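# Gently close the tool box lid, spool upright

## Task

Shut the tool box's lid so that nothing has come out of the box and the spool of wire is still upright, then finish with neither robot hand in contact with the box. Lower the lid onto the rim rather than letting it drop from more than a few millimetres above it or banging it shut.

## Robot and tools

Robot: two arms. left_arm carries a left hand and sits on the +y side; right_arm carries a right hand. Base positions in the scene frame: left_arm (-0.051, +0.334, +0.026) m, quat_wxyz (+1.000, 0, 0, +0.023); right_arm (+0.043, -0.317, +0.004) m, quat_wxyz (+1.000, 0, 0, +0.004). Scene frame: origin on the table surface halfway between the arms' nominal bases, +z up, +x forward over the table. Arm names do not match image left and right. Two fixed cameras, cam_high and cam_low (672x504 each), are on a stand behind the arms. A loose object may occasionally be nudged by an outside push.

Hand point: a point fixed to the palm, 0.05 m in front of it. For the right hand, its +z runs along the straight fingers, +y points out of the palm, +x runs across the palm away from the thumb. For the left hand +x points toward the thumb instead. Straight fingertips reach 0.06 to 0.07 m past the point along +z and lie 0.06 m behind it along -y. A wrist bracket on the little-finger side can strike things.

Frames: reported hand positions (end_effector_position, metres) and end_effector_quat_wxyz, Hand target and velocities are in each arm's own base frame. Camera views and the table use the scene frame. Pose offsets run along each arm's base axes and rotate about the Hand target position.

execute_actions(actions, cameras): actions is a list of actions; each action is a table of up to 15 rows, one row per 1/30 s step; a short table repeats its final row to fill 15 steps. Each row is one flat list of 28 numbers in [-1, 1] covering both arms: left_arm dx, dy, dz, rx, ry, rz, then left hand little, ring, middle, index, thumb_bend, thumb_turn, force_limit, speed, then the same 14 for right_arm. The six pose numbers are an offset (not a pose) from that arm's Hand target as it was when the action began; every row is measured from that same start, not from the previous row; 1.0 equals 0.6 m or 180 degrees; rx, ry, rz form one rotation vector. Repeating an offset in a new action moves further. Sending six zeros asks for the current Hand target again, which also ends a push against something blocked.

Hand numbers are absolute targets, not offsets. Fingers and thumb_bend: +1 straight, -1 curled. thumb_turn: +1 beside the palm, -1 across in front of it. force_limit maps -1..+1 to about 0..10 N at the fingertip (0..15 N for the two thumb motors). speed rises linearly from near zero at -1 to full at +0.48 and stays full above; full travel takes 0.49 s. Use -0.94 or lower for a soft grip. There is no 'leave unchanged' value: resend the last eight numbers you sent for that hand, or, before any were sent, its hand_measured six plus hand_force_limit and hand_speed. With the thumb opposed the hand grasps things about 0.035 to 0.065 m thick, or a handle as thin as about 0.025 m. To grip harder, raise force_limit and send a target more closed than hand_measured; to loosen, send one more open. cameras: list of names, ["all"], or []; images come by default only with an empty actions list.

move(target, speed, blend, blocking, cameras): target is one 28-number row or a list of up to 15 such rows, laid out as above; every row's pose part is an offset from the same starting Hand targets. speed is the path's top speed in m/s, 0.002 to 4.3 (default 0.25), turning limited to twice that in rad/s; one value or one per target. blend is a corner radius in m (0 means stop at each). Paths are straight, do not avoid obstacles or the other arm, last at least 0.5 s and are cut at 10 s. Steer around an arm's own base, not near it. blocking=false returns early while motion continues. The result adds a 'move:' line with the ending (done, off_target, moving, held, fault) and limits such as limits=paced or limits=held.

wait(seconds 0 to 10) lets the scene run with last commands held. stop brakes a running move. zoom_image(camera cam_high or cam_low, region [x0, y0, x1, y1] pixels, at most 504 square) enlarges part of the latest image. show_instructions shows reference pages. finished_scene(scene 1) ends the scene for good.

Results per arm: hand pose, Hand target (next offsets count from it), joint positions, velocities ('within noise' when still), joint torques (include the arm's weight; numbers 3 and 4 wrap at ±28 N m), and per hand six-value lists hand_measured, hand_stopped_by (moving, target, force, stalled, fault) and hand_load_n (positive means pushed open; near 0 after a lost grip), plus hand_force_limit and hand_speed. Arms commonly rest 1 to 3 cm, sometimes 5 cm, short of the command, usually low; this is not contact. Each step orientation is clipped to within 40 degrees of the measured one. A MOTOR HOT line appears at 85 °C; at 100 °C the arm drops and faults for 30 to 60 s or more, so avoid long holding, stretched poses or pushing at unreachable targets.

Joint ranges (rad): waist -2.880 to 2.880, shoulder 0.000 to 3.142, elbow 0.000 to 3.019 (straight at 2.964), wrist pitch -1.693 to 1.571, wrist yaw -1.571 to 1.571, wrist roll -2.094 to 2.094.

Avoid: the hands touching or squeezing each other, fast contacts, hard pushes on the box or fixed things, overloading fingers, knocking over the spool, anything leaving the table, and letting the lid fall from height or slam.

Each tool is called after "Emit:" as name([rows], argument=value, ...), one row to a line, values as JSON.

Reference images:

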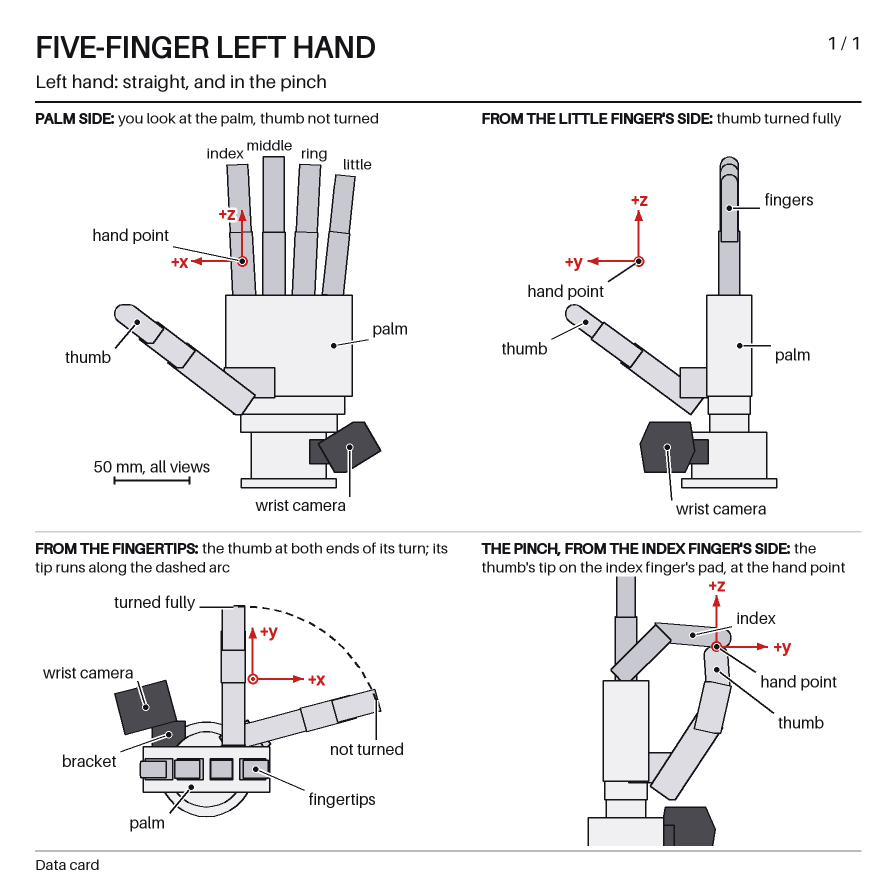

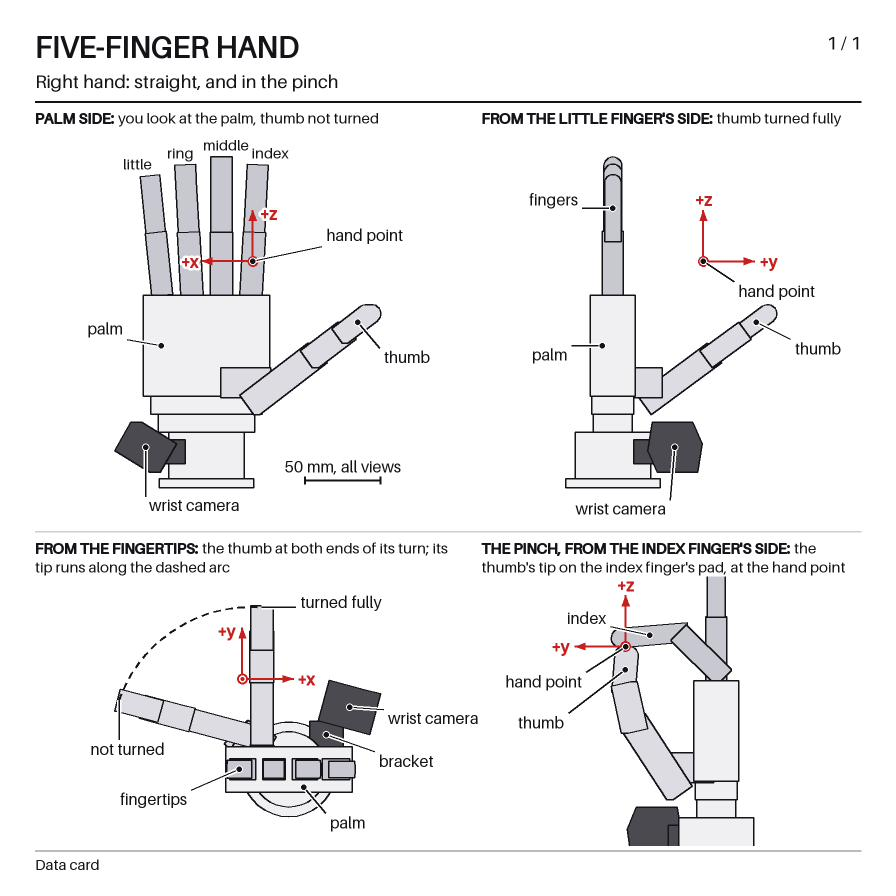

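## Session

Emit:
execute_actions(actions=[])

Scene clock: 0.00 s.
left_arm: end_effector_position=(+0.1516, -0.3655, +0.2443) hand_measured=(+1.000, +1.000, +1.000, +1.000, +1.000, +1.000) hand_load_n=(+0.0, +0.0, +0.0, +0.0, +0.0, +0.5) hand_stopped_by=(target, target, target, target, target, target) hand_force_limit=0.00 hand_speed=-0.80 end_effector_quat_wxyz=(+0.105, -0.410, +0.719, -0.552) | right_arm: end_effector_position=(+0.1160, -0.1182, +0.1200) hand_measured=(+1.000, +1.000, +1.000, +1.000, +1.000, +1.000) hand_load_n=(+0.0, +0.0, +0.0, +0.0, +0.0, +0.0) hand_stopped_by=(target, target, target, target, target, target) hand_force_limit=0.00 hand_speed=-0.80 end_effector_quat_wxyz=(-0.028, -0.349, +0.926, -0.145)
Joint positions: left_arm=[-1.193 0.704 0.601 -0.294 -0.305 -0.455] | right_arm=[-0.794 0.701 0.624 -1.248 0.167 0.036]
Joint velocities: within noise
Joint torques (N m): no reading
Heat: left arm: hottest elbow 34 °C; right arm: hottest shoulder 34 °C.
Hand target: left_arm +0.1538, -0.3712, +0.2654; +0.103, -0.408, +0.708, -0.567 | right_arm +0.1218, -0.1241, +0.1302; -0.022, -0.347, +0.924, -0.157

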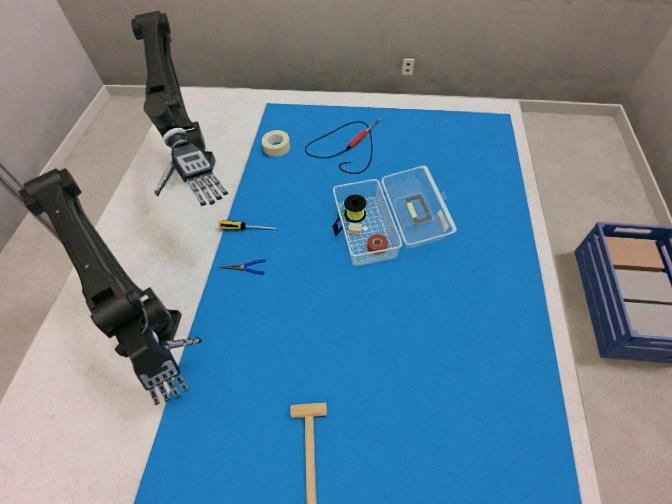

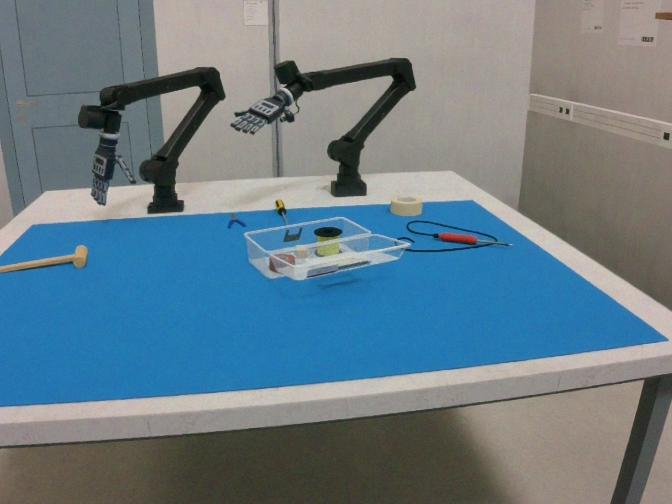

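Emit:
zoom_image(camera="cam_high", region=[310, 150, 470, 280])

Emit:
zoom_image(camera="cam_low", region=[220, 190, 430, 310])

Emit:
zoom_image(camera="cam_high", region=[0, 0, 400, 430])

Scaled by 3.150 from the camera's 672x504 image, which has a finer 960x720 frame.

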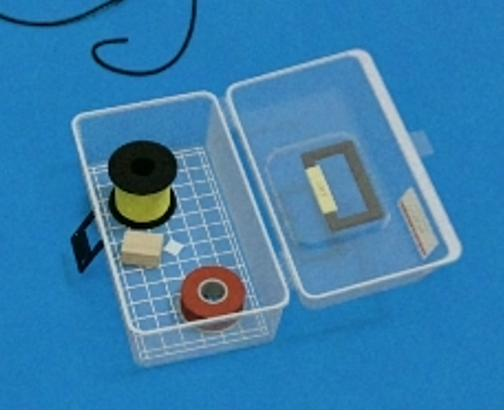

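Scaled by 2.400 from the camera's 672x504 image, which has a finer 960x720 frame.

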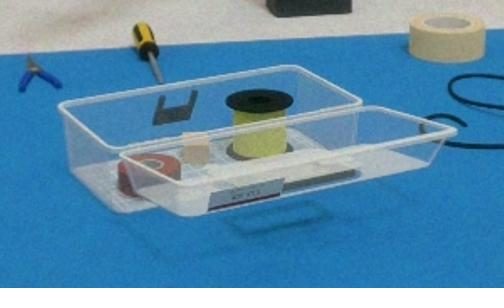

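Scaled by 1.172 from the camera's 672x504 image, which has a finer 960x720 frame.

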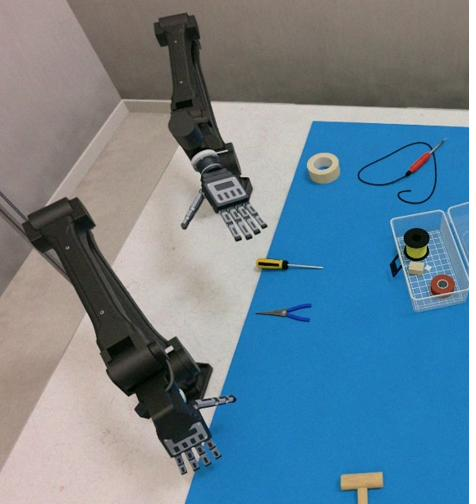

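Emit:
zoom_image(camera="cam_low", region=[240, 210, 320, 290])

Emit:
zoom_image(camera="cam_low", region=[320, 210, 420, 290])

Emit:
zoom_image(camera="cam_high", region=[320, 170, 400, 270])

Emit:
zoom_image(camera="cam_high", region=[380, 160, 470, 255])

Scaled by 6.300 from the camera's 672x504 image, which has a finer 960x720 frame.

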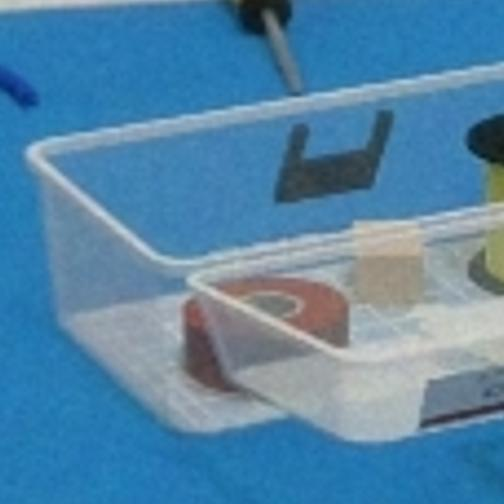

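Scaled by 5.040 from the camera's 672x504 image, which has a finer 960x720 frame.

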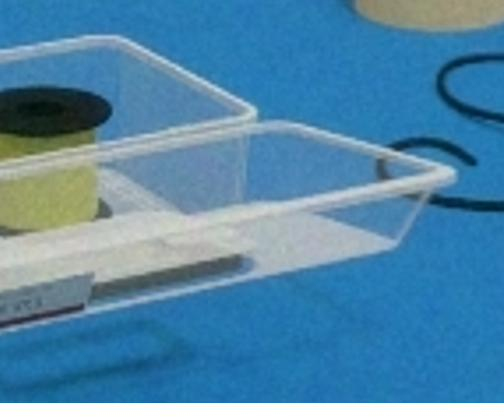

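Scaled by 5.040 from the camera's 672x504 image, which has a finer 960x720 frame.

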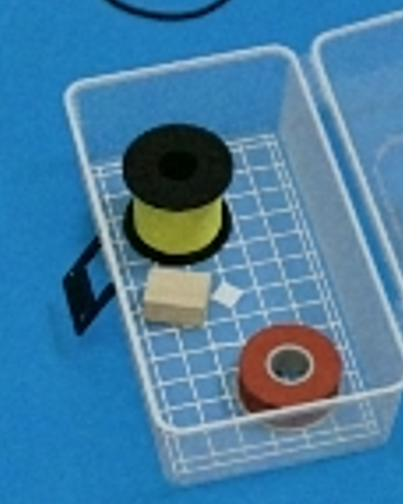

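Scaled by 5.305 from the camera's 672x504 image, which has a finer 960x720 frame.

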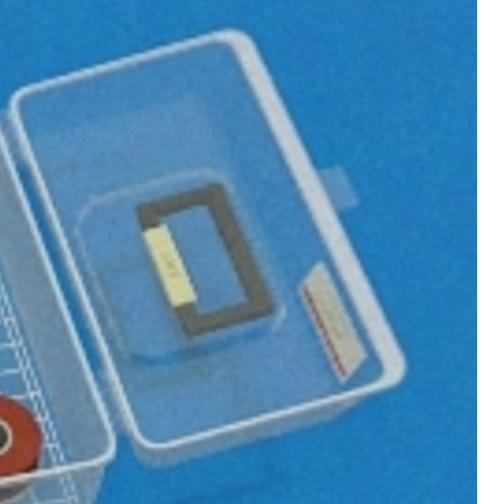

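Emit:
move(target=[0.410, 0.55, 0.108, -0.1132, 0.3971, 0.4881, -1, -1, 0, 0, 1, 1, 0, 0, 0,0,0,0,0,0, 1,1,1,1,1,1,0,-0.8], speed=0.4, cameras=["all"])

Scene clock: 23.63 s.
left_arm: end_effector_position=(+0.3900, -0.0450, +0.3046) hand_measured=(-1.000, -1.000, +0.000, +0.000, +1.000, +1.000) hand_load_n=(+0.0, +0.0, +0.0, +0.0, +0.0, +0.0) hand_stopped_by=(target, target, target, target, target, target) hand_force_limit=0.00 hand_speed=0.00 end_effector_quat_wxyz=(+0.015, +0.990, -0.096, +0.106) | right_arm: end_effector_position=(+0.1160, -0.1182, +0.1200) hand_measured=(+1.000, +1.000, +1.000, +1.000, +1.000, +1.000) hand_load_n=(+0.0, +0.0, +0.0, +0.0, +0.0, +0.0) hand_stopped_by=(target, target, target, target, target, target) hand_force_limit=0.00 hand_speed=-0.80 end_effector_quat_wxyz=(-0.028, -0.349, +0.926, -0.145)
Joint positions: left_arm=[0.089 1.179 1.319 -1.508 0.067 -1.296] | right_arm=[-0.794 0.701 0.624 -1.248 0.167 0.036]
Joint torques (N m): left_arm=[-0.21 -5.36 13.11 0.34 0.28 -0.04] | right_arm=[0.26 0.73 12.52 0.35 0.1 -0.04]
Heat: left arm: hottest elbow 37 °C; right arm: hottest shoulder 33 °C.
Hand target: left_arm +0.3999, -0.0412, +0.3303; +0.011, +0.988, -0.087, +0.130 | right_arm +0.1218, -0.1241, +0.1302; -0.022, -0.347, +0.924, -0.157
Off the commanded pose: left_arm 0.028 m, 3 deg | right_arm 0.013 m, 2 deg.
move: off_target (left_arm, right_arm)

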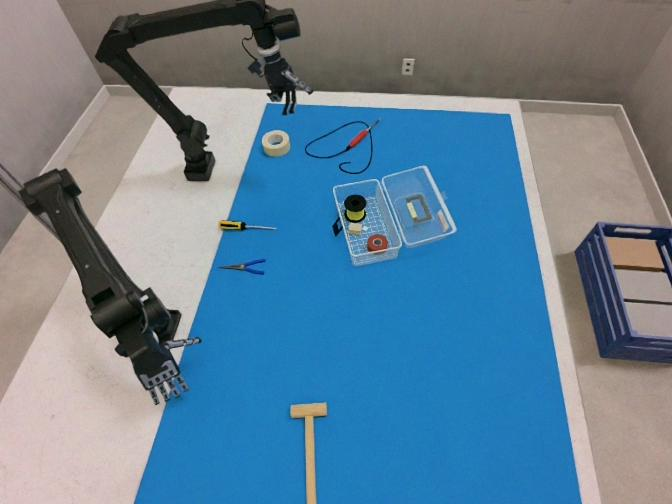

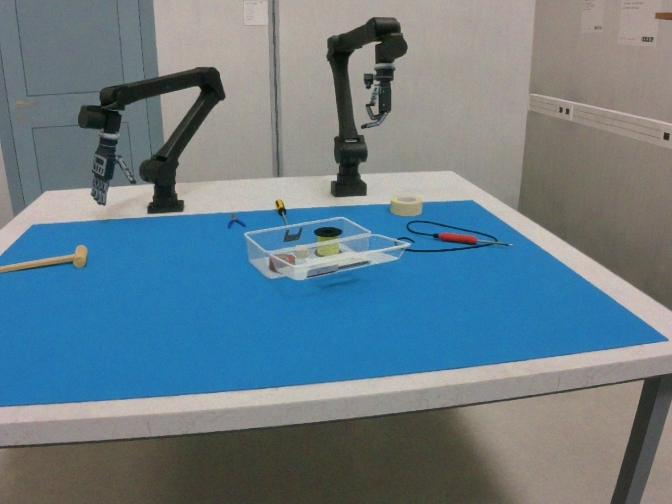

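Emit:
zoom_image(camera="cam_high", region=[230, 20, 330, 130])

Emit:
zoom_image(camera="cam_low", region=[320, 10, 430, 140])

Scaled by 4.582 from the camera's 672x504 image, which has a finer 960x720 frame.

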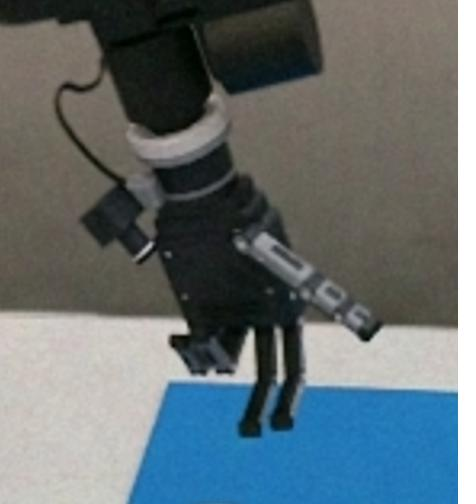

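Scaled by 3.877 from the camera's 672x504 image, which has a finer 960x720 frame.

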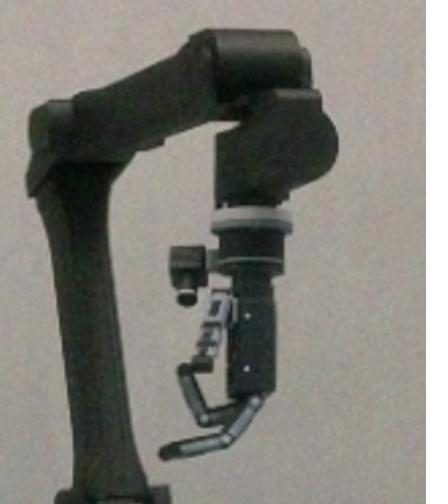

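Emit:
move(target=[0.489, -0.075, -0.26, 0,0,0, -1, -1, 0, 0, 1, 1, 0, 0, 0,0,0,0,0,0, 1,1,1,1,1,1,0,-0.8], speed=0.3, cameras=["all"])

Emit:
zoom_image(camera="cam_high", region=[330, 90, 480, 260])

Emit:
zoom_image(camera="cam_low", region=[240, 110, 460, 300])

Scene clock: 26.83 s.
left_arm: end_effector_position=(+0.6767, -0.0783, +0.1388) hand_measured=(-1.000, -1.000, +0.000, +0.000, +1.000, +1.000) hand_load_n=(+0.0, +0.0, +0.0, +0.0, +0.0, +0.0) hand_stopped_by=(target, target, target, target, target, target) hand_force_limit=0.00 hand_speed=0.00 end_effector_quat_wxyz=(+0.015, +0.992, -0.085, +0.097) | right_arm: end_effector_position=(+0.1160, -0.1182, +0.1200) hand_measured=(+1.000, +1.000, +1.000, +1.000, +1.000, +1.000) hand_load_n=(+0.0, +0.0, +0.0, +0.0, +0.0, +0.0) hand_stopped_by=(target, target, target, target, target, target) hand_force_limit=0.00 hand_speed=-0.80 end_effector_quat_wxyz=(-0.028, -0.349, +0.926, -0.145)
Joint positions: left_arm=[-0.007 1.962 1.806 -1.224 0.045 -1.411] | right_arm=[-0.794 0.701 0.624 -1.248 0.167 0.036]
Joint torques (N m): left_arm=[-1.73 -15.68 12.92 0.55 0.02 -0.03] | right_arm=[0.26 0.73 12.48 0.36 0.11 -0.03]
Heat: left arm: hottest elbow 37 °C; right arm: hottest shoulder 33 °C.
Hand target: left_arm +0.6932, -0.0860, +0.1740; +0.012, +0.988, -0.087, +0.130 | right_arm +0.1218, -0.1241, +0.1302; -0.022, -0.347, +0.924, -0.157
Off the commanded pose: left_arm 0.040 m, 4 deg | right_arm 0.013 m, 2 deg.
move: off_target (left_arm, right_arm)

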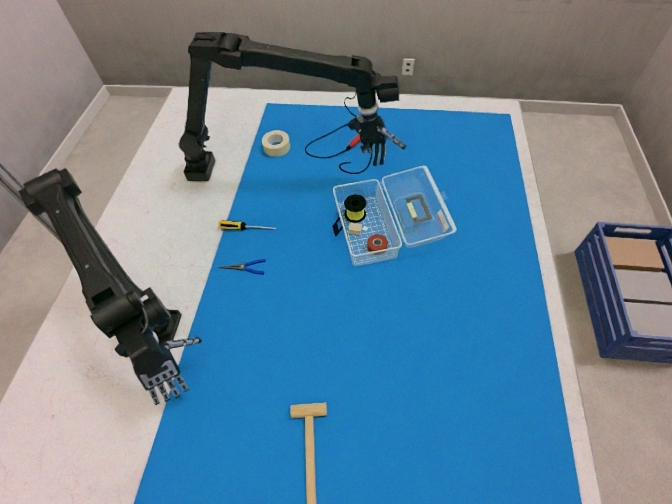

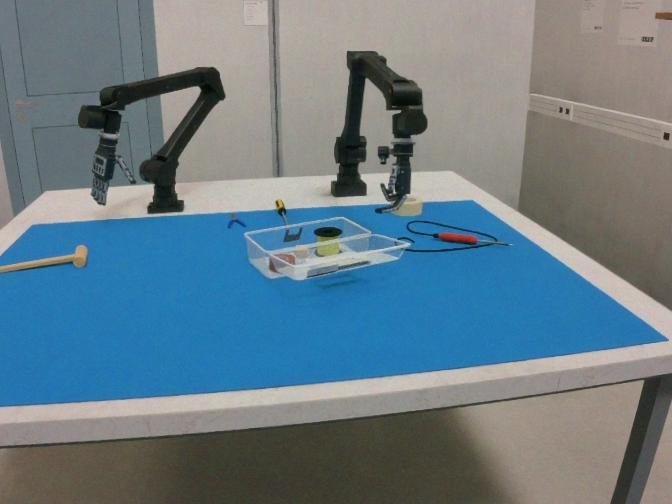

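Scaled by 2.965 from the camera's 672x504 image, which has a finer 960x720 frame.

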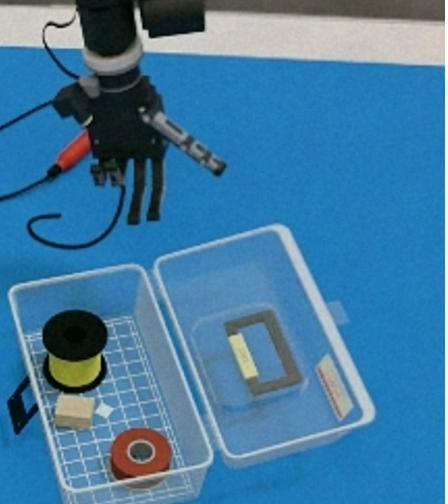

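Scaled by 2.291 from the camera's 672x504 image, which has a finer 960x720 frame.

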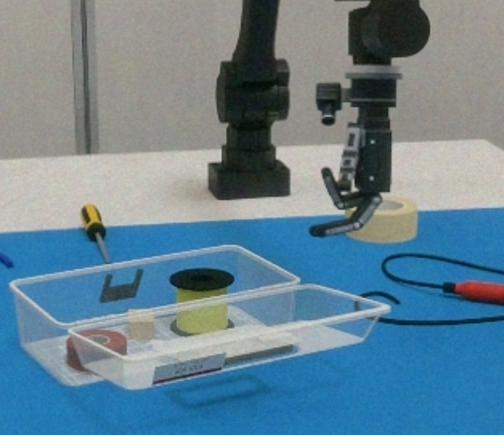

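Emit:
zoom_image(camera="cam_high", region=[60, 60, 310, 310])

Emit:
zoom_image(camera="cam_high", region=[420, 60, 670, 310])

Emit:
zoom_image(camera="cam_high", region=[60, 300, 264, 504])

Emit:
zoom_image(camera="cam_high", region=[450, 300, 654, 504])

Scaled by 2.016 from the camera's 672x504 image, which has a finer 960x720 frame.

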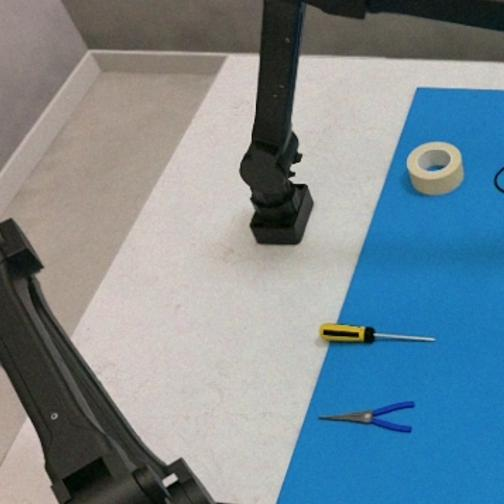

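Scaled by 2.016 from the camera's 672x504 image, which has a finer 960x720 frame.

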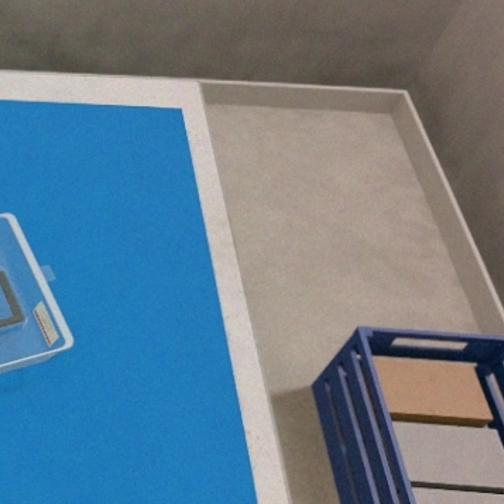

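Scaled by 2.471 from the camera's 672x504 image, which has a finer 960x720 frame.

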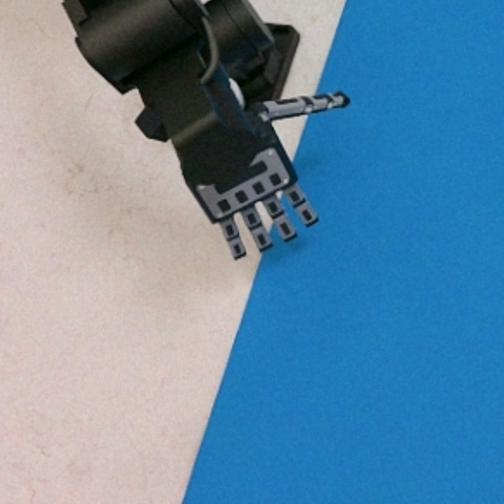

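Scaled by 2.471 from the camera's 672x504 image, which has a finer 960x720 frame.

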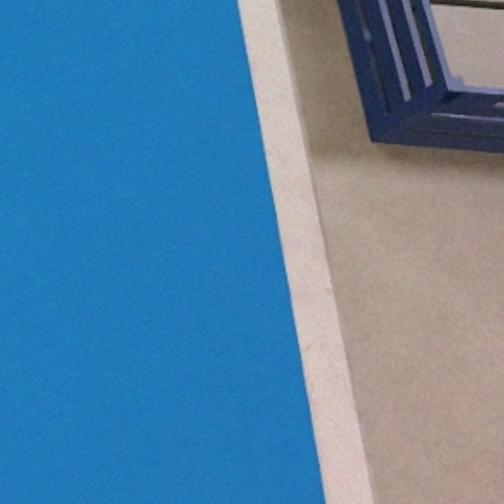

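Emit:
zoom_image(camera="cam_low", region=[0, 150, 250, 400])

Emit:
zoom_image(camera="cam_low", region=[250, 130, 500, 380])

Emit:
zoom_image(camera="cam_low", region=[422, 150, 672, 400])

Emit:
zoom_image(camera="cam_low", region=[0, 330, 170, 500])

Scaled by 2.016 from the camera's 672x504 image, which has a finer 960x720 frame.

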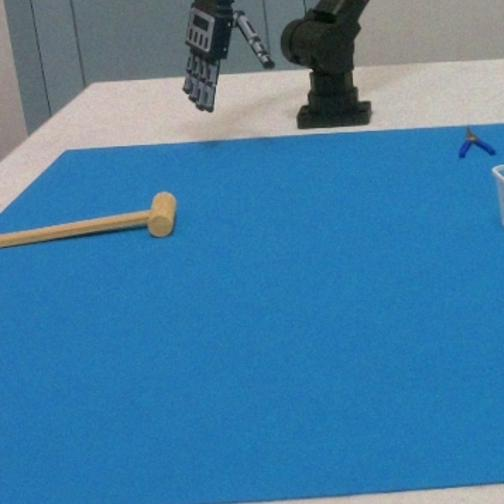

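Scaled by 2.016 from the camera's 672x504 image, which has a finer 960x720 frame.

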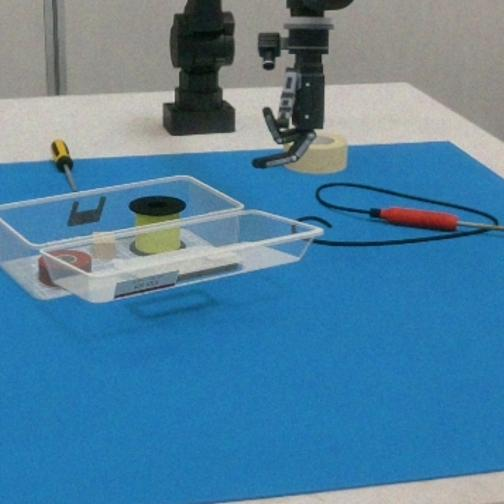

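Scaled by 2.016 from the camera's 672x504 image, which has a finer 960x720 frame.

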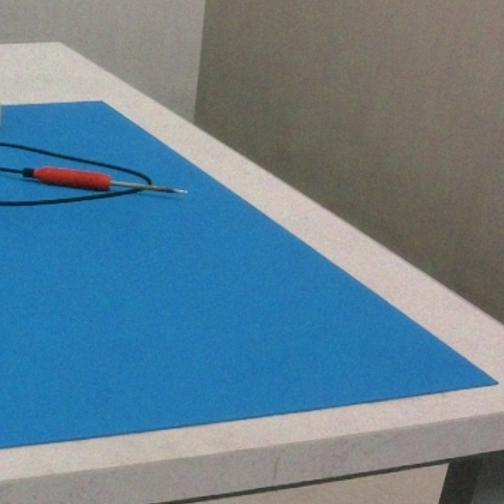

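Scaled by 2.965 from the camera's 672x504 image, which has a finer 960x720 frame.

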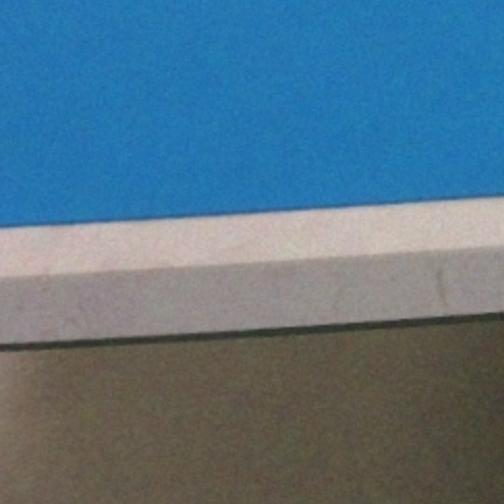

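Emit:
move(target=[0.208, 0.093, -0.012, 0,0,0, -1, -1, 0, 0, 1, 1, 0, 0, 0,0,0,0,0,0, 1,1,1,1,1,1,0,-0.8], speed=0.2, cameras=["all"])

Emit:
zoom_image(camera="cam_high", region=[350, 80, 500, 250])

Emit:
zoom_image(camera="cam_low", region=[260, 110, 480, 300])

Scene clock: 36.70 s.
left_arm: end_effector_position=(+0.8116, -0.0331, +0.1471) hand_measured=(-1.000, -1.000, +0.000, +0.000, +1.000, +1.000) hand_load_n=(+0.0, +0.0, +0.0, +0.0, +0.0, +0.0) hand_stopped_by=(target, target, target, target, target, target) hand_force_limit=0.00 hand_speed=0.00 end_effector_quat_wxyz=(+0.013, +0.990, -0.083, +0.111) | right_arm: end_effector_position=(+0.1160, -0.1182, +0.1200) hand_measured=(+1.000, +1.000, +1.000, +1.000, +1.000, +1.000) hand_load_n=(+0.0, +0.0, +0.0, +0.0, +0.0, +0.0) hand_stopped_by=(target, target, target, target, target, target) hand_force_limit=0.00 hand_speed=-0.80 end_effector_quat_wxyz=(-0.028, -0.349, +0.926, -0.145)
Joint positions: left_arm=[0.054 2.499 2.76 -1.614 0.056 -1.357] | right_arm=[-0.794 0.701 0.624 -1.248 0.167 0.036]
Joint torques (N m): left_arm=[-0.67 -18.61 12.78 0.38 0.29 0.14] | right_arm=[0.21 0.73 12.49 0.36 0.1 -0.04]
Heat: left arm: hottest elbow 39 °C; right arm: hottest shoulder 33 °C.
Hand target: left_arm +0.8180, -0.0304, +0.1670; +0.011, +0.988, -0.087, +0.130 | right_arm +0.1218, -0.1241, +0.1302; -0.022, -0.347, +0.924, -0.157
Off the commanded pose: left_arm 0.021 m, 2 deg | right_arm 0.013 m, 2 deg.
move: off_target (left_arm, right_arm)

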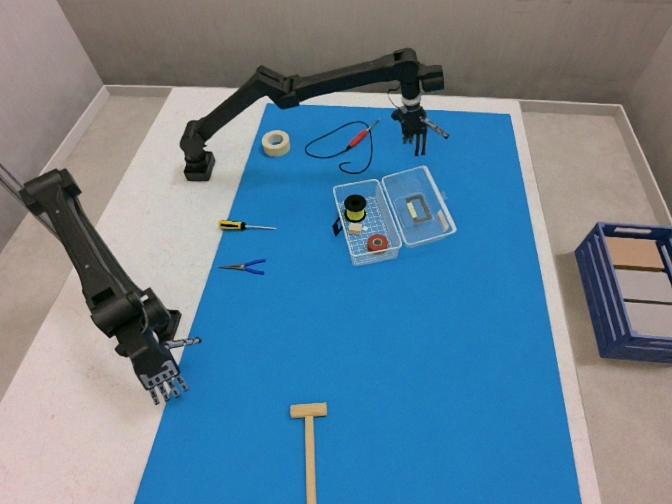

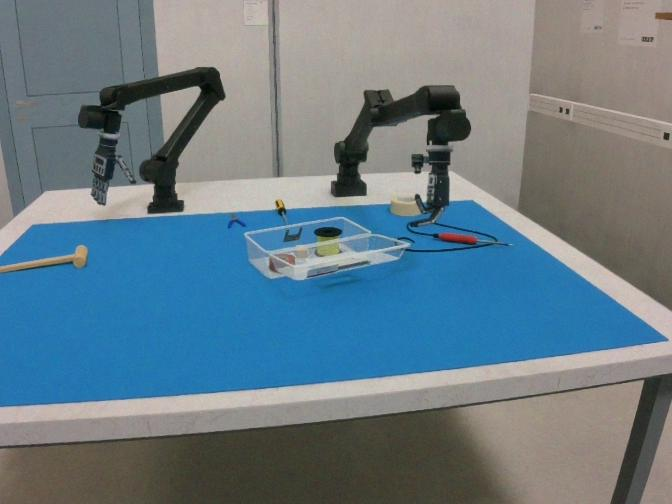

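Scaled by 2.965 from the camera's 672x504 image, which has a finer 960x720 frame.

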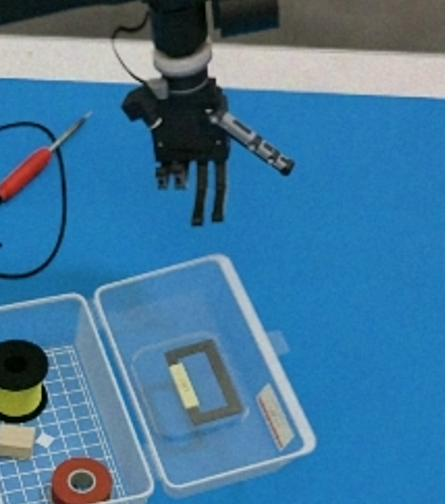

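Scaled by 2.291 from the camera's 672x504 image, which has a finer 960x720 frame.

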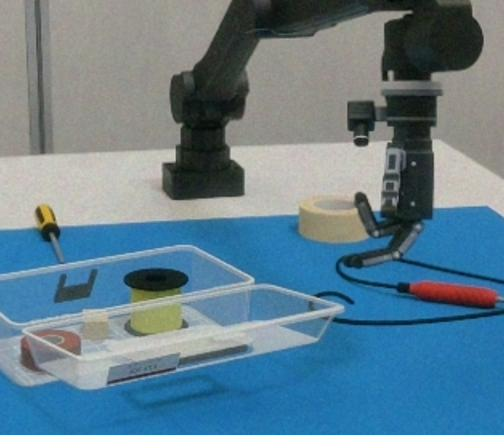

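Emit:
move(target=[-0.027, 0.025, -0.13, 0,0,0, -1, -1, 0, 0, 1, 1, 0, 0, 0,0,0,0,0,0, 1,1,1,1,1,1,0,-0.8], speed=0.15, cameras=["all"])

Emit:
zoom_image(camera="cam_high", region=[350, 80, 500, 250])

Emit:
zoom_image(camera="cam_low", region=[260, 110, 480, 300])

Scene clock: 38.57 s.
left_arm: end_effector_position=(+0.7961, -0.0244, +0.0679) hand_measured=(-1.000, -1.000, +0.000, +0.000, +1.000, +1.000) hand_load_n=(+0.0, +0.0, +0.0, +0.0, +0.0, +0.0) hand_stopped_by=(target, target, target, target, target, target) hand_force_limit=0.00 hand_speed=0.00 end_effector_quat_wxyz=(+0.014, +0.990, -0.087, +0.111) | right_arm: end_effector_position=(+0.1160, -0.1182, +0.1200) hand_measured=(+1.000, +1.000, +1.000, +1.000, +1.000, +1.000) hand_load_n=(+0.0, +0.0, +0.0, +0.0, +0.0, +0.0) hand_stopped_by=(target, target, target, target, target, target) hand_force_limit=0.00 hand_speed=-0.80 end_effector_quat_wxyz=(-0.028, -0.349, +0.926, -0.145)
Joint positions: left_arm=[0.067 2.365 2.3 -1.29 0.061 -1.335] | right_arm=[-0.794 0.701 0.624 -1.248 0.167 0.036]
Joint torques (N m): left_arm=[-0.03 -19.84 9.39 1.07 0.3 0.14] | right_arm=[0.21 0.79 12.49 0.35 0.1 -0.03]
Heat: left arm: hottest elbow 39 °C; right arm: hottest shoulder 33 °C.
Hand target: left_arm +0.8018, -0.0151, +0.0888; +0.011, +0.988, -0.086, +0.130 | right_arm +0.1218, -0.1241, +0.1302; -0.022, -0.347, +0.924, -0.157
Off the commanded pose: left_arm 0.024 m, 2 deg | right_arm 0.013 m, 2 deg.
move: off_target (left_arm, right_arm)

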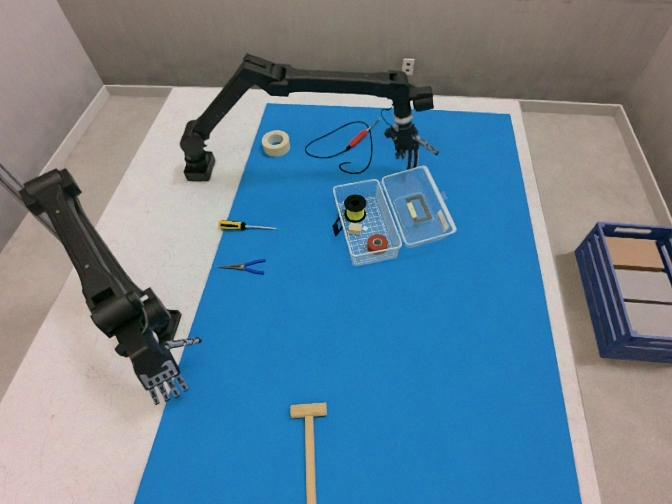

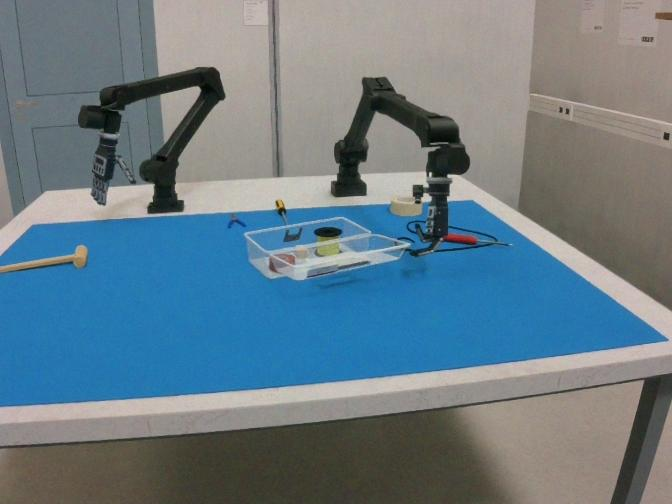

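Scaled by 2.965 from the camera's 672x504 image, which has a finer 960x720 frame.

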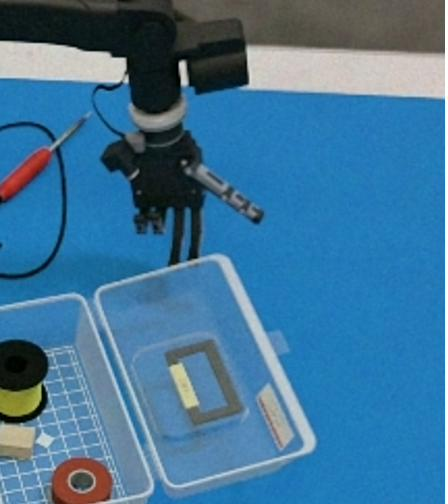

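Scaled by 2.291 from the camera's 672x504 image, which has a finer 960x720 frame.

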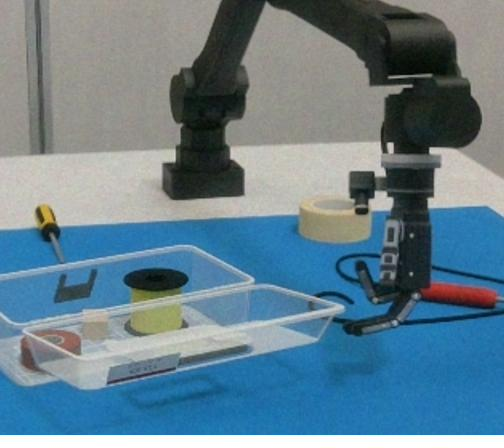

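Emit:
move(target=[0, 0.0, -0.045, 0,0,0, -1, -1, 0, 0, 1, 1, 0, 0, 0,0,0,0,0,0, 1,1,1,1,1,1,0,-0.8], speed=0.15, cameras=["cam_low"])

Emit:
zoom_image(camera="cam_low", region=[360, 190, 480, 290])

Scene clock: 39.93 s.
left_arm: end_effector_position=(+0.7974, -0.0243, +0.0500) hand_measured=(-1.000, -1.000, +0.000, +0.000, +1.000, +1.000) hand_load_n=(+0.0, +0.0, +0.0, +0.0, +0.0, +0.0) hand_stopped_by=(target, target, target, target, target, target) hand_force_limit=0.00 hand_speed=0.00 end_effector_quat_wxyz=(+0.013, +0.989, -0.087, +0.117) | right_arm: end_effector_position=(+0.1160, -0.1182, +0.1200) hand_measured=(+1.000, +1.000, +1.000, +1.000, +1.000, +1.000) hand_load_n=(+0.0, +0.0, +0.0, +0.0, +0.0, +0.0) hand_stopped_by=(target, target, target, target, target, target) hand_force_limit=0.00 hand_speed=-0.80 end_effector_quat_wxyz=(-0.028, -0.349, +0.926, -0.145)
Joint positions: left_arm=[0.067 2.365 2.249 -1.227 0.061 -1.335] | right_arm=[-0.794 0.701 0.624 -1.248 0.167 0.036]
Joint torques (N m): left_arm=[0.03 -19.02 8.95 1.13 0.31 0.14] | right_arm=[0.21 0.67 12.49 0.34 0.1 -0.04]
Heat: left arm: hottest elbow 39 °C; right arm: hottest shoulder 33 °C.
Hand target: left_arm +0.8017, -0.0152, +0.0618; +0.011, +0.988, -0.087, +0.130 | right_arm +0.1218, -0.1241, +0.1302; -0.022, -0.347, +0.924, -0.157
Off the commanded pose: left_arm 0.016 m, 2 deg | right_arm 0.013 m, 2 deg.
move: off_target (left_arm, right_arm)
Images, in order (width x height): cam_low 672x504.

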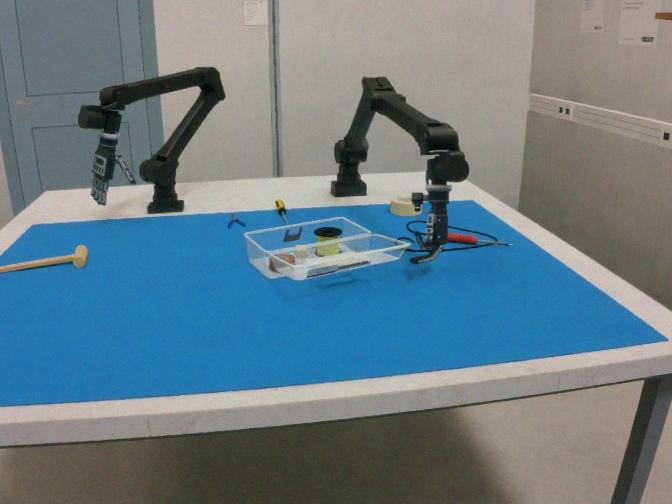

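Scaled by 4.200 from the camera's 672x504 image, which has a finer 960x720 frame.

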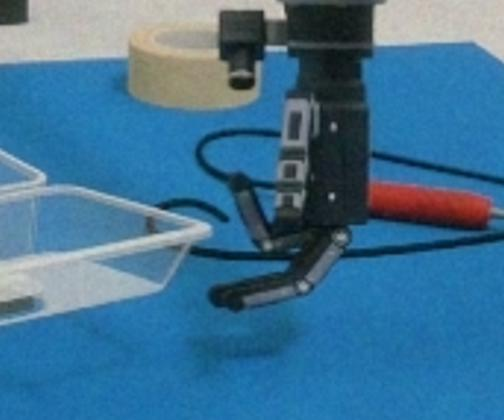

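Emit:
move([
  [0, -0.02, -0.018, 0,0,0, -1, -1, 0, 0, 1, 1, 0, 0, 0,0,0,0,0,0, 1,1,1,1,1,1,0,-0.8],
  [-0.0187, -0.114, -0.018, 0,0,0, -1, -1, 0, 0, 1, 1, 0, 0, 0,0,0,0,0,0, 1,1,1,1,1,1,0,-0.8],
], speed=0.08, cameras=["all"])

Emit:
zoom_image(camera="cam_low", region=[340, 180, 460, 280])

Emit:
zoom_image(camera="cam_high", region=[360, 110, 480, 250])

Scene clock: 42.40 s.
left_arm: end_effector_position=(+0.7872, -0.0622, +0.0297) hand_measured=(-1.000, -1.000, +0.000, +0.000, +1.000, +1.000) hand_load_n=(+0.0, +0.0, +0.0, +0.5, +0.0, +0.0) hand_stopped_by=(target, target, target, target, target, target) hand_force_limit=0.00 hand_speed=0.00 end_effector_quat_wxyz=(+0.010, +0.991, -0.074, +0.113) | right_arm: end_effector_position=(+0.1160, -0.1182, +0.1200) hand_measured=(+1.000, +1.000, +1.000, +1.000, +1.000, +1.000) hand_load_n=(+0.0, +0.0, -0.5, +0.0, +0.0, +0.0) hand_stopped_by=(target, target, target, target, target, target) hand_force_limit=0.00 hand_speed=-0.80 end_effector_quat_wxyz=(-0.028, -0.349, +0.926, -0.145)
Joint positions: left_arm=[0.013 2.332 2.138 -1.153 0.04 -1.412] | right_arm=[-0.794 0.701 0.624 -1.248 0.167 0.036]
Joint torques (N m): left_arm=[-2.73 -19.6 8.64 1.02 0.22 0.04] | right_arm=[0.21 0.73 12.49 0.36 0.11 -0.04]
Heat: left arm: hottest elbow 39 °C; right arm: hottest shoulder 33 °C.
Hand target: left_arm +0.7905, -0.0838, +0.0510; +0.011, +0.988, -0.087, +0.130 | right_arm +0.1218, -0.1241, +0.1302; -0.022, -0.347, +0.924, -0.157
Off the commanded pose: left_arm 0.030 m, 2 deg | right_arm 0.013 m, 2 deg.
move: off_target (left_arm, right_arm)

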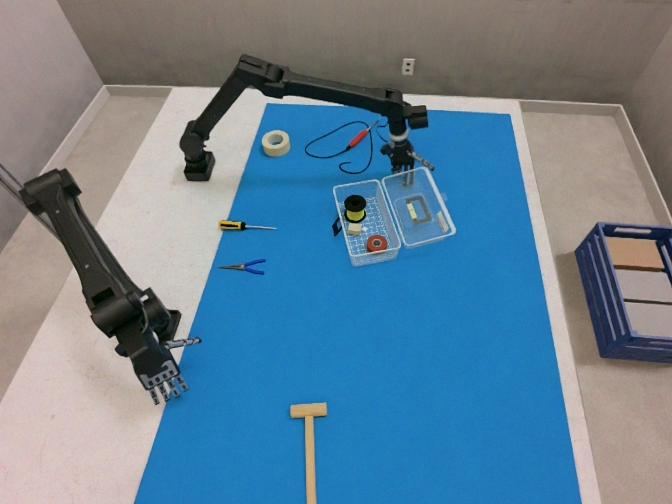

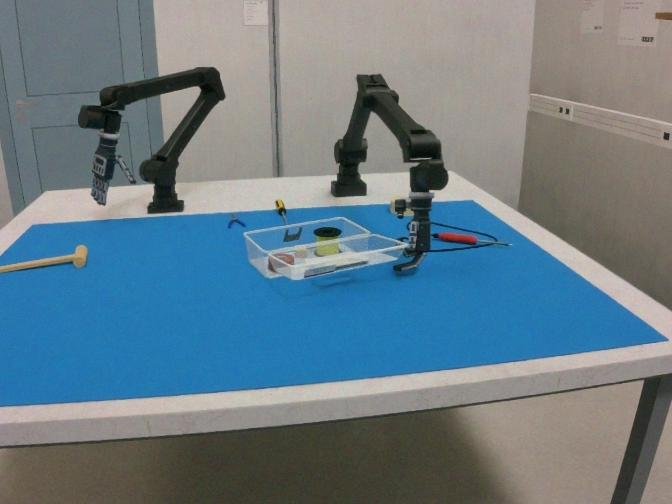

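Scaled by 4.200 from the camera's 672x504 image, which has a finer 960x720 frame.

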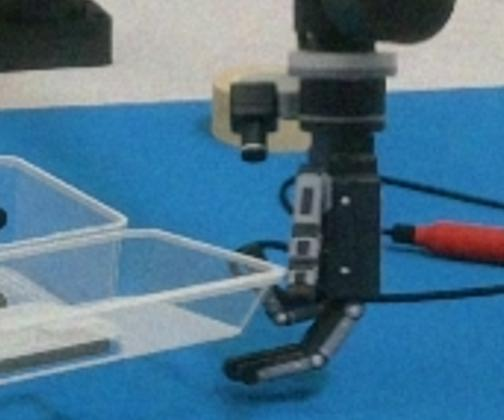

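Scaled by 3.600 from the camera's 672x504 image, which has a finer 960x720 frame.

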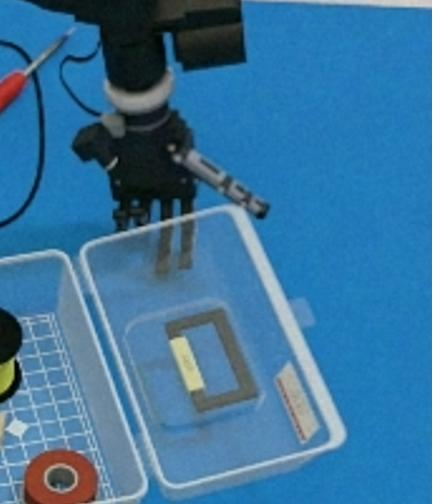

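Emit:
move(target=[-0.0, -0.033, 0.015, 0,0,0, -1, -1, 0, 0, 1, 1, 0, 0, 0,0,0,0,0,0, 1,1,1,1,1,1,0,-0.8], speed=0.08, cameras=["all"])

Emit:
zoom_image(camera="cam_low", region=[340, 180, 460, 280])

Emit:
zoom_image(camera="cam_high", region=[360, 110, 480, 250])

Scene clock: 43.57 s.
left_arm: end_effector_position=(+0.7890, -0.0689, +0.0314) hand_measured=(-1.000, -1.000, +0.000, +0.000, +1.000, +1.000) hand_load_n=(+0.0, +0.0, +0.0, +0.0, -0.5, +0.5) hand_stopped_by=(target, target, target, target, target, target) hand_force_limit=0.00 hand_speed=0.00 end_effector_quat_wxyz=(+0.008, +0.992, -0.060, +0.113) | right_arm: end_effector_position=(+0.1160, -0.1182, +0.1200) hand_measured=(+1.000, +1.000, +1.000, +1.000, +1.000, +1.000) hand_load_n=(+0.0, +0.0, +0.0, +0.0, +0.0, -0.5) hand_stopped_by=(target, target, target, target, target, target) hand_force_limit=0.00 hand_speed=-0.80 end_effector_quat_wxyz=(-0.028, -0.349, +0.926, -0.145)
Joint positions: left_arm=[0.001 2.329 2.137 -1.152 0.03 -1.452] | right_arm=[-0.794 0.701 0.624 -1.248 0.167 0.036]
Joint torques (N m): left_arm=[-3.55 -19.9 9.85 0.23 0.33 0.15] | right_arm=[0.21 0.79 12.51 0.36 0.1 -0.03]
Heat: left arm: hottest elbow 39 °C; right arm: hottest shoulder 33 °C.
Hand target: left_arm +0.7905, -0.1036, +0.0600; +0.012, +0.988, -0.087, +0.130 | right_arm +0.1218, -0.1241, +0.1302; -0.022, -0.347, +0.924, -0.157
Off the commanded pose: left_arm 0.045 m, 4 deg | right_arm 0.013 m, 2 deg.
move: off_target (left_arm, right_arm)

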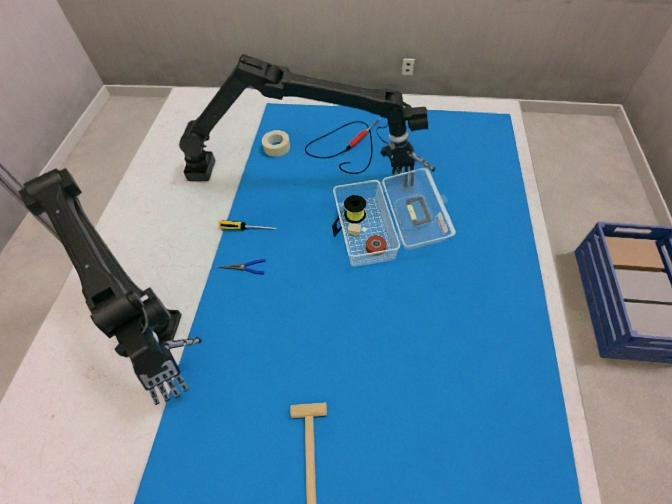

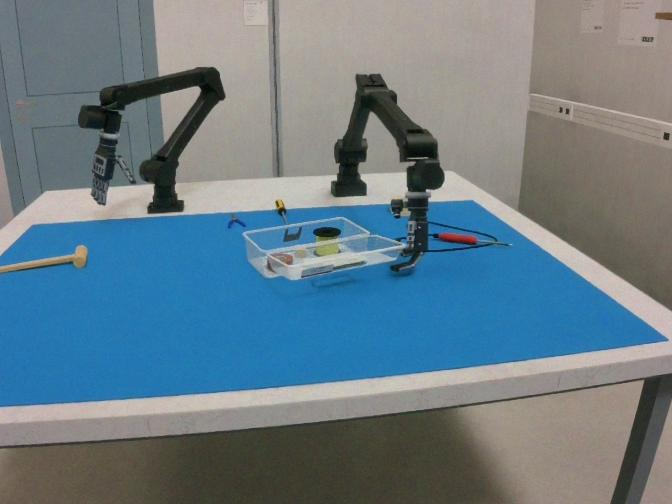

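Scaled by 4.200 from the camera's 672x504 image, which has a finer 960x720 frame.

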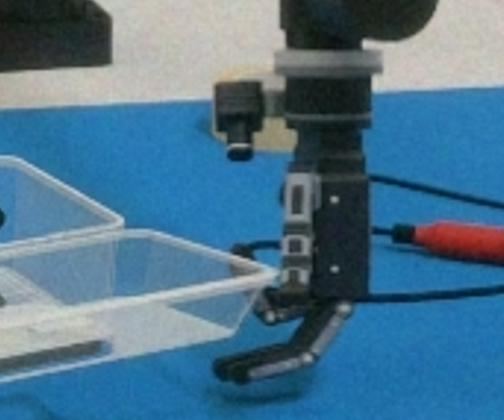

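Scaled by 3.600 from the camera's 672x504 image, which has a finer 960x720 frame.

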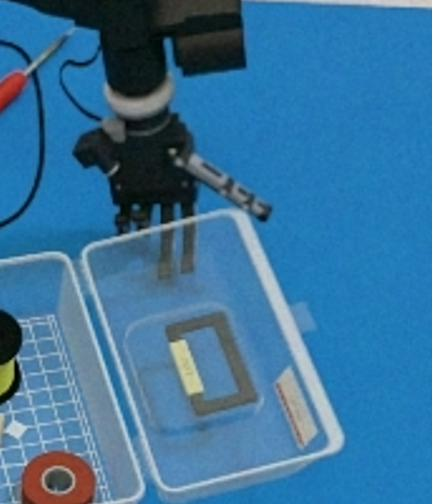

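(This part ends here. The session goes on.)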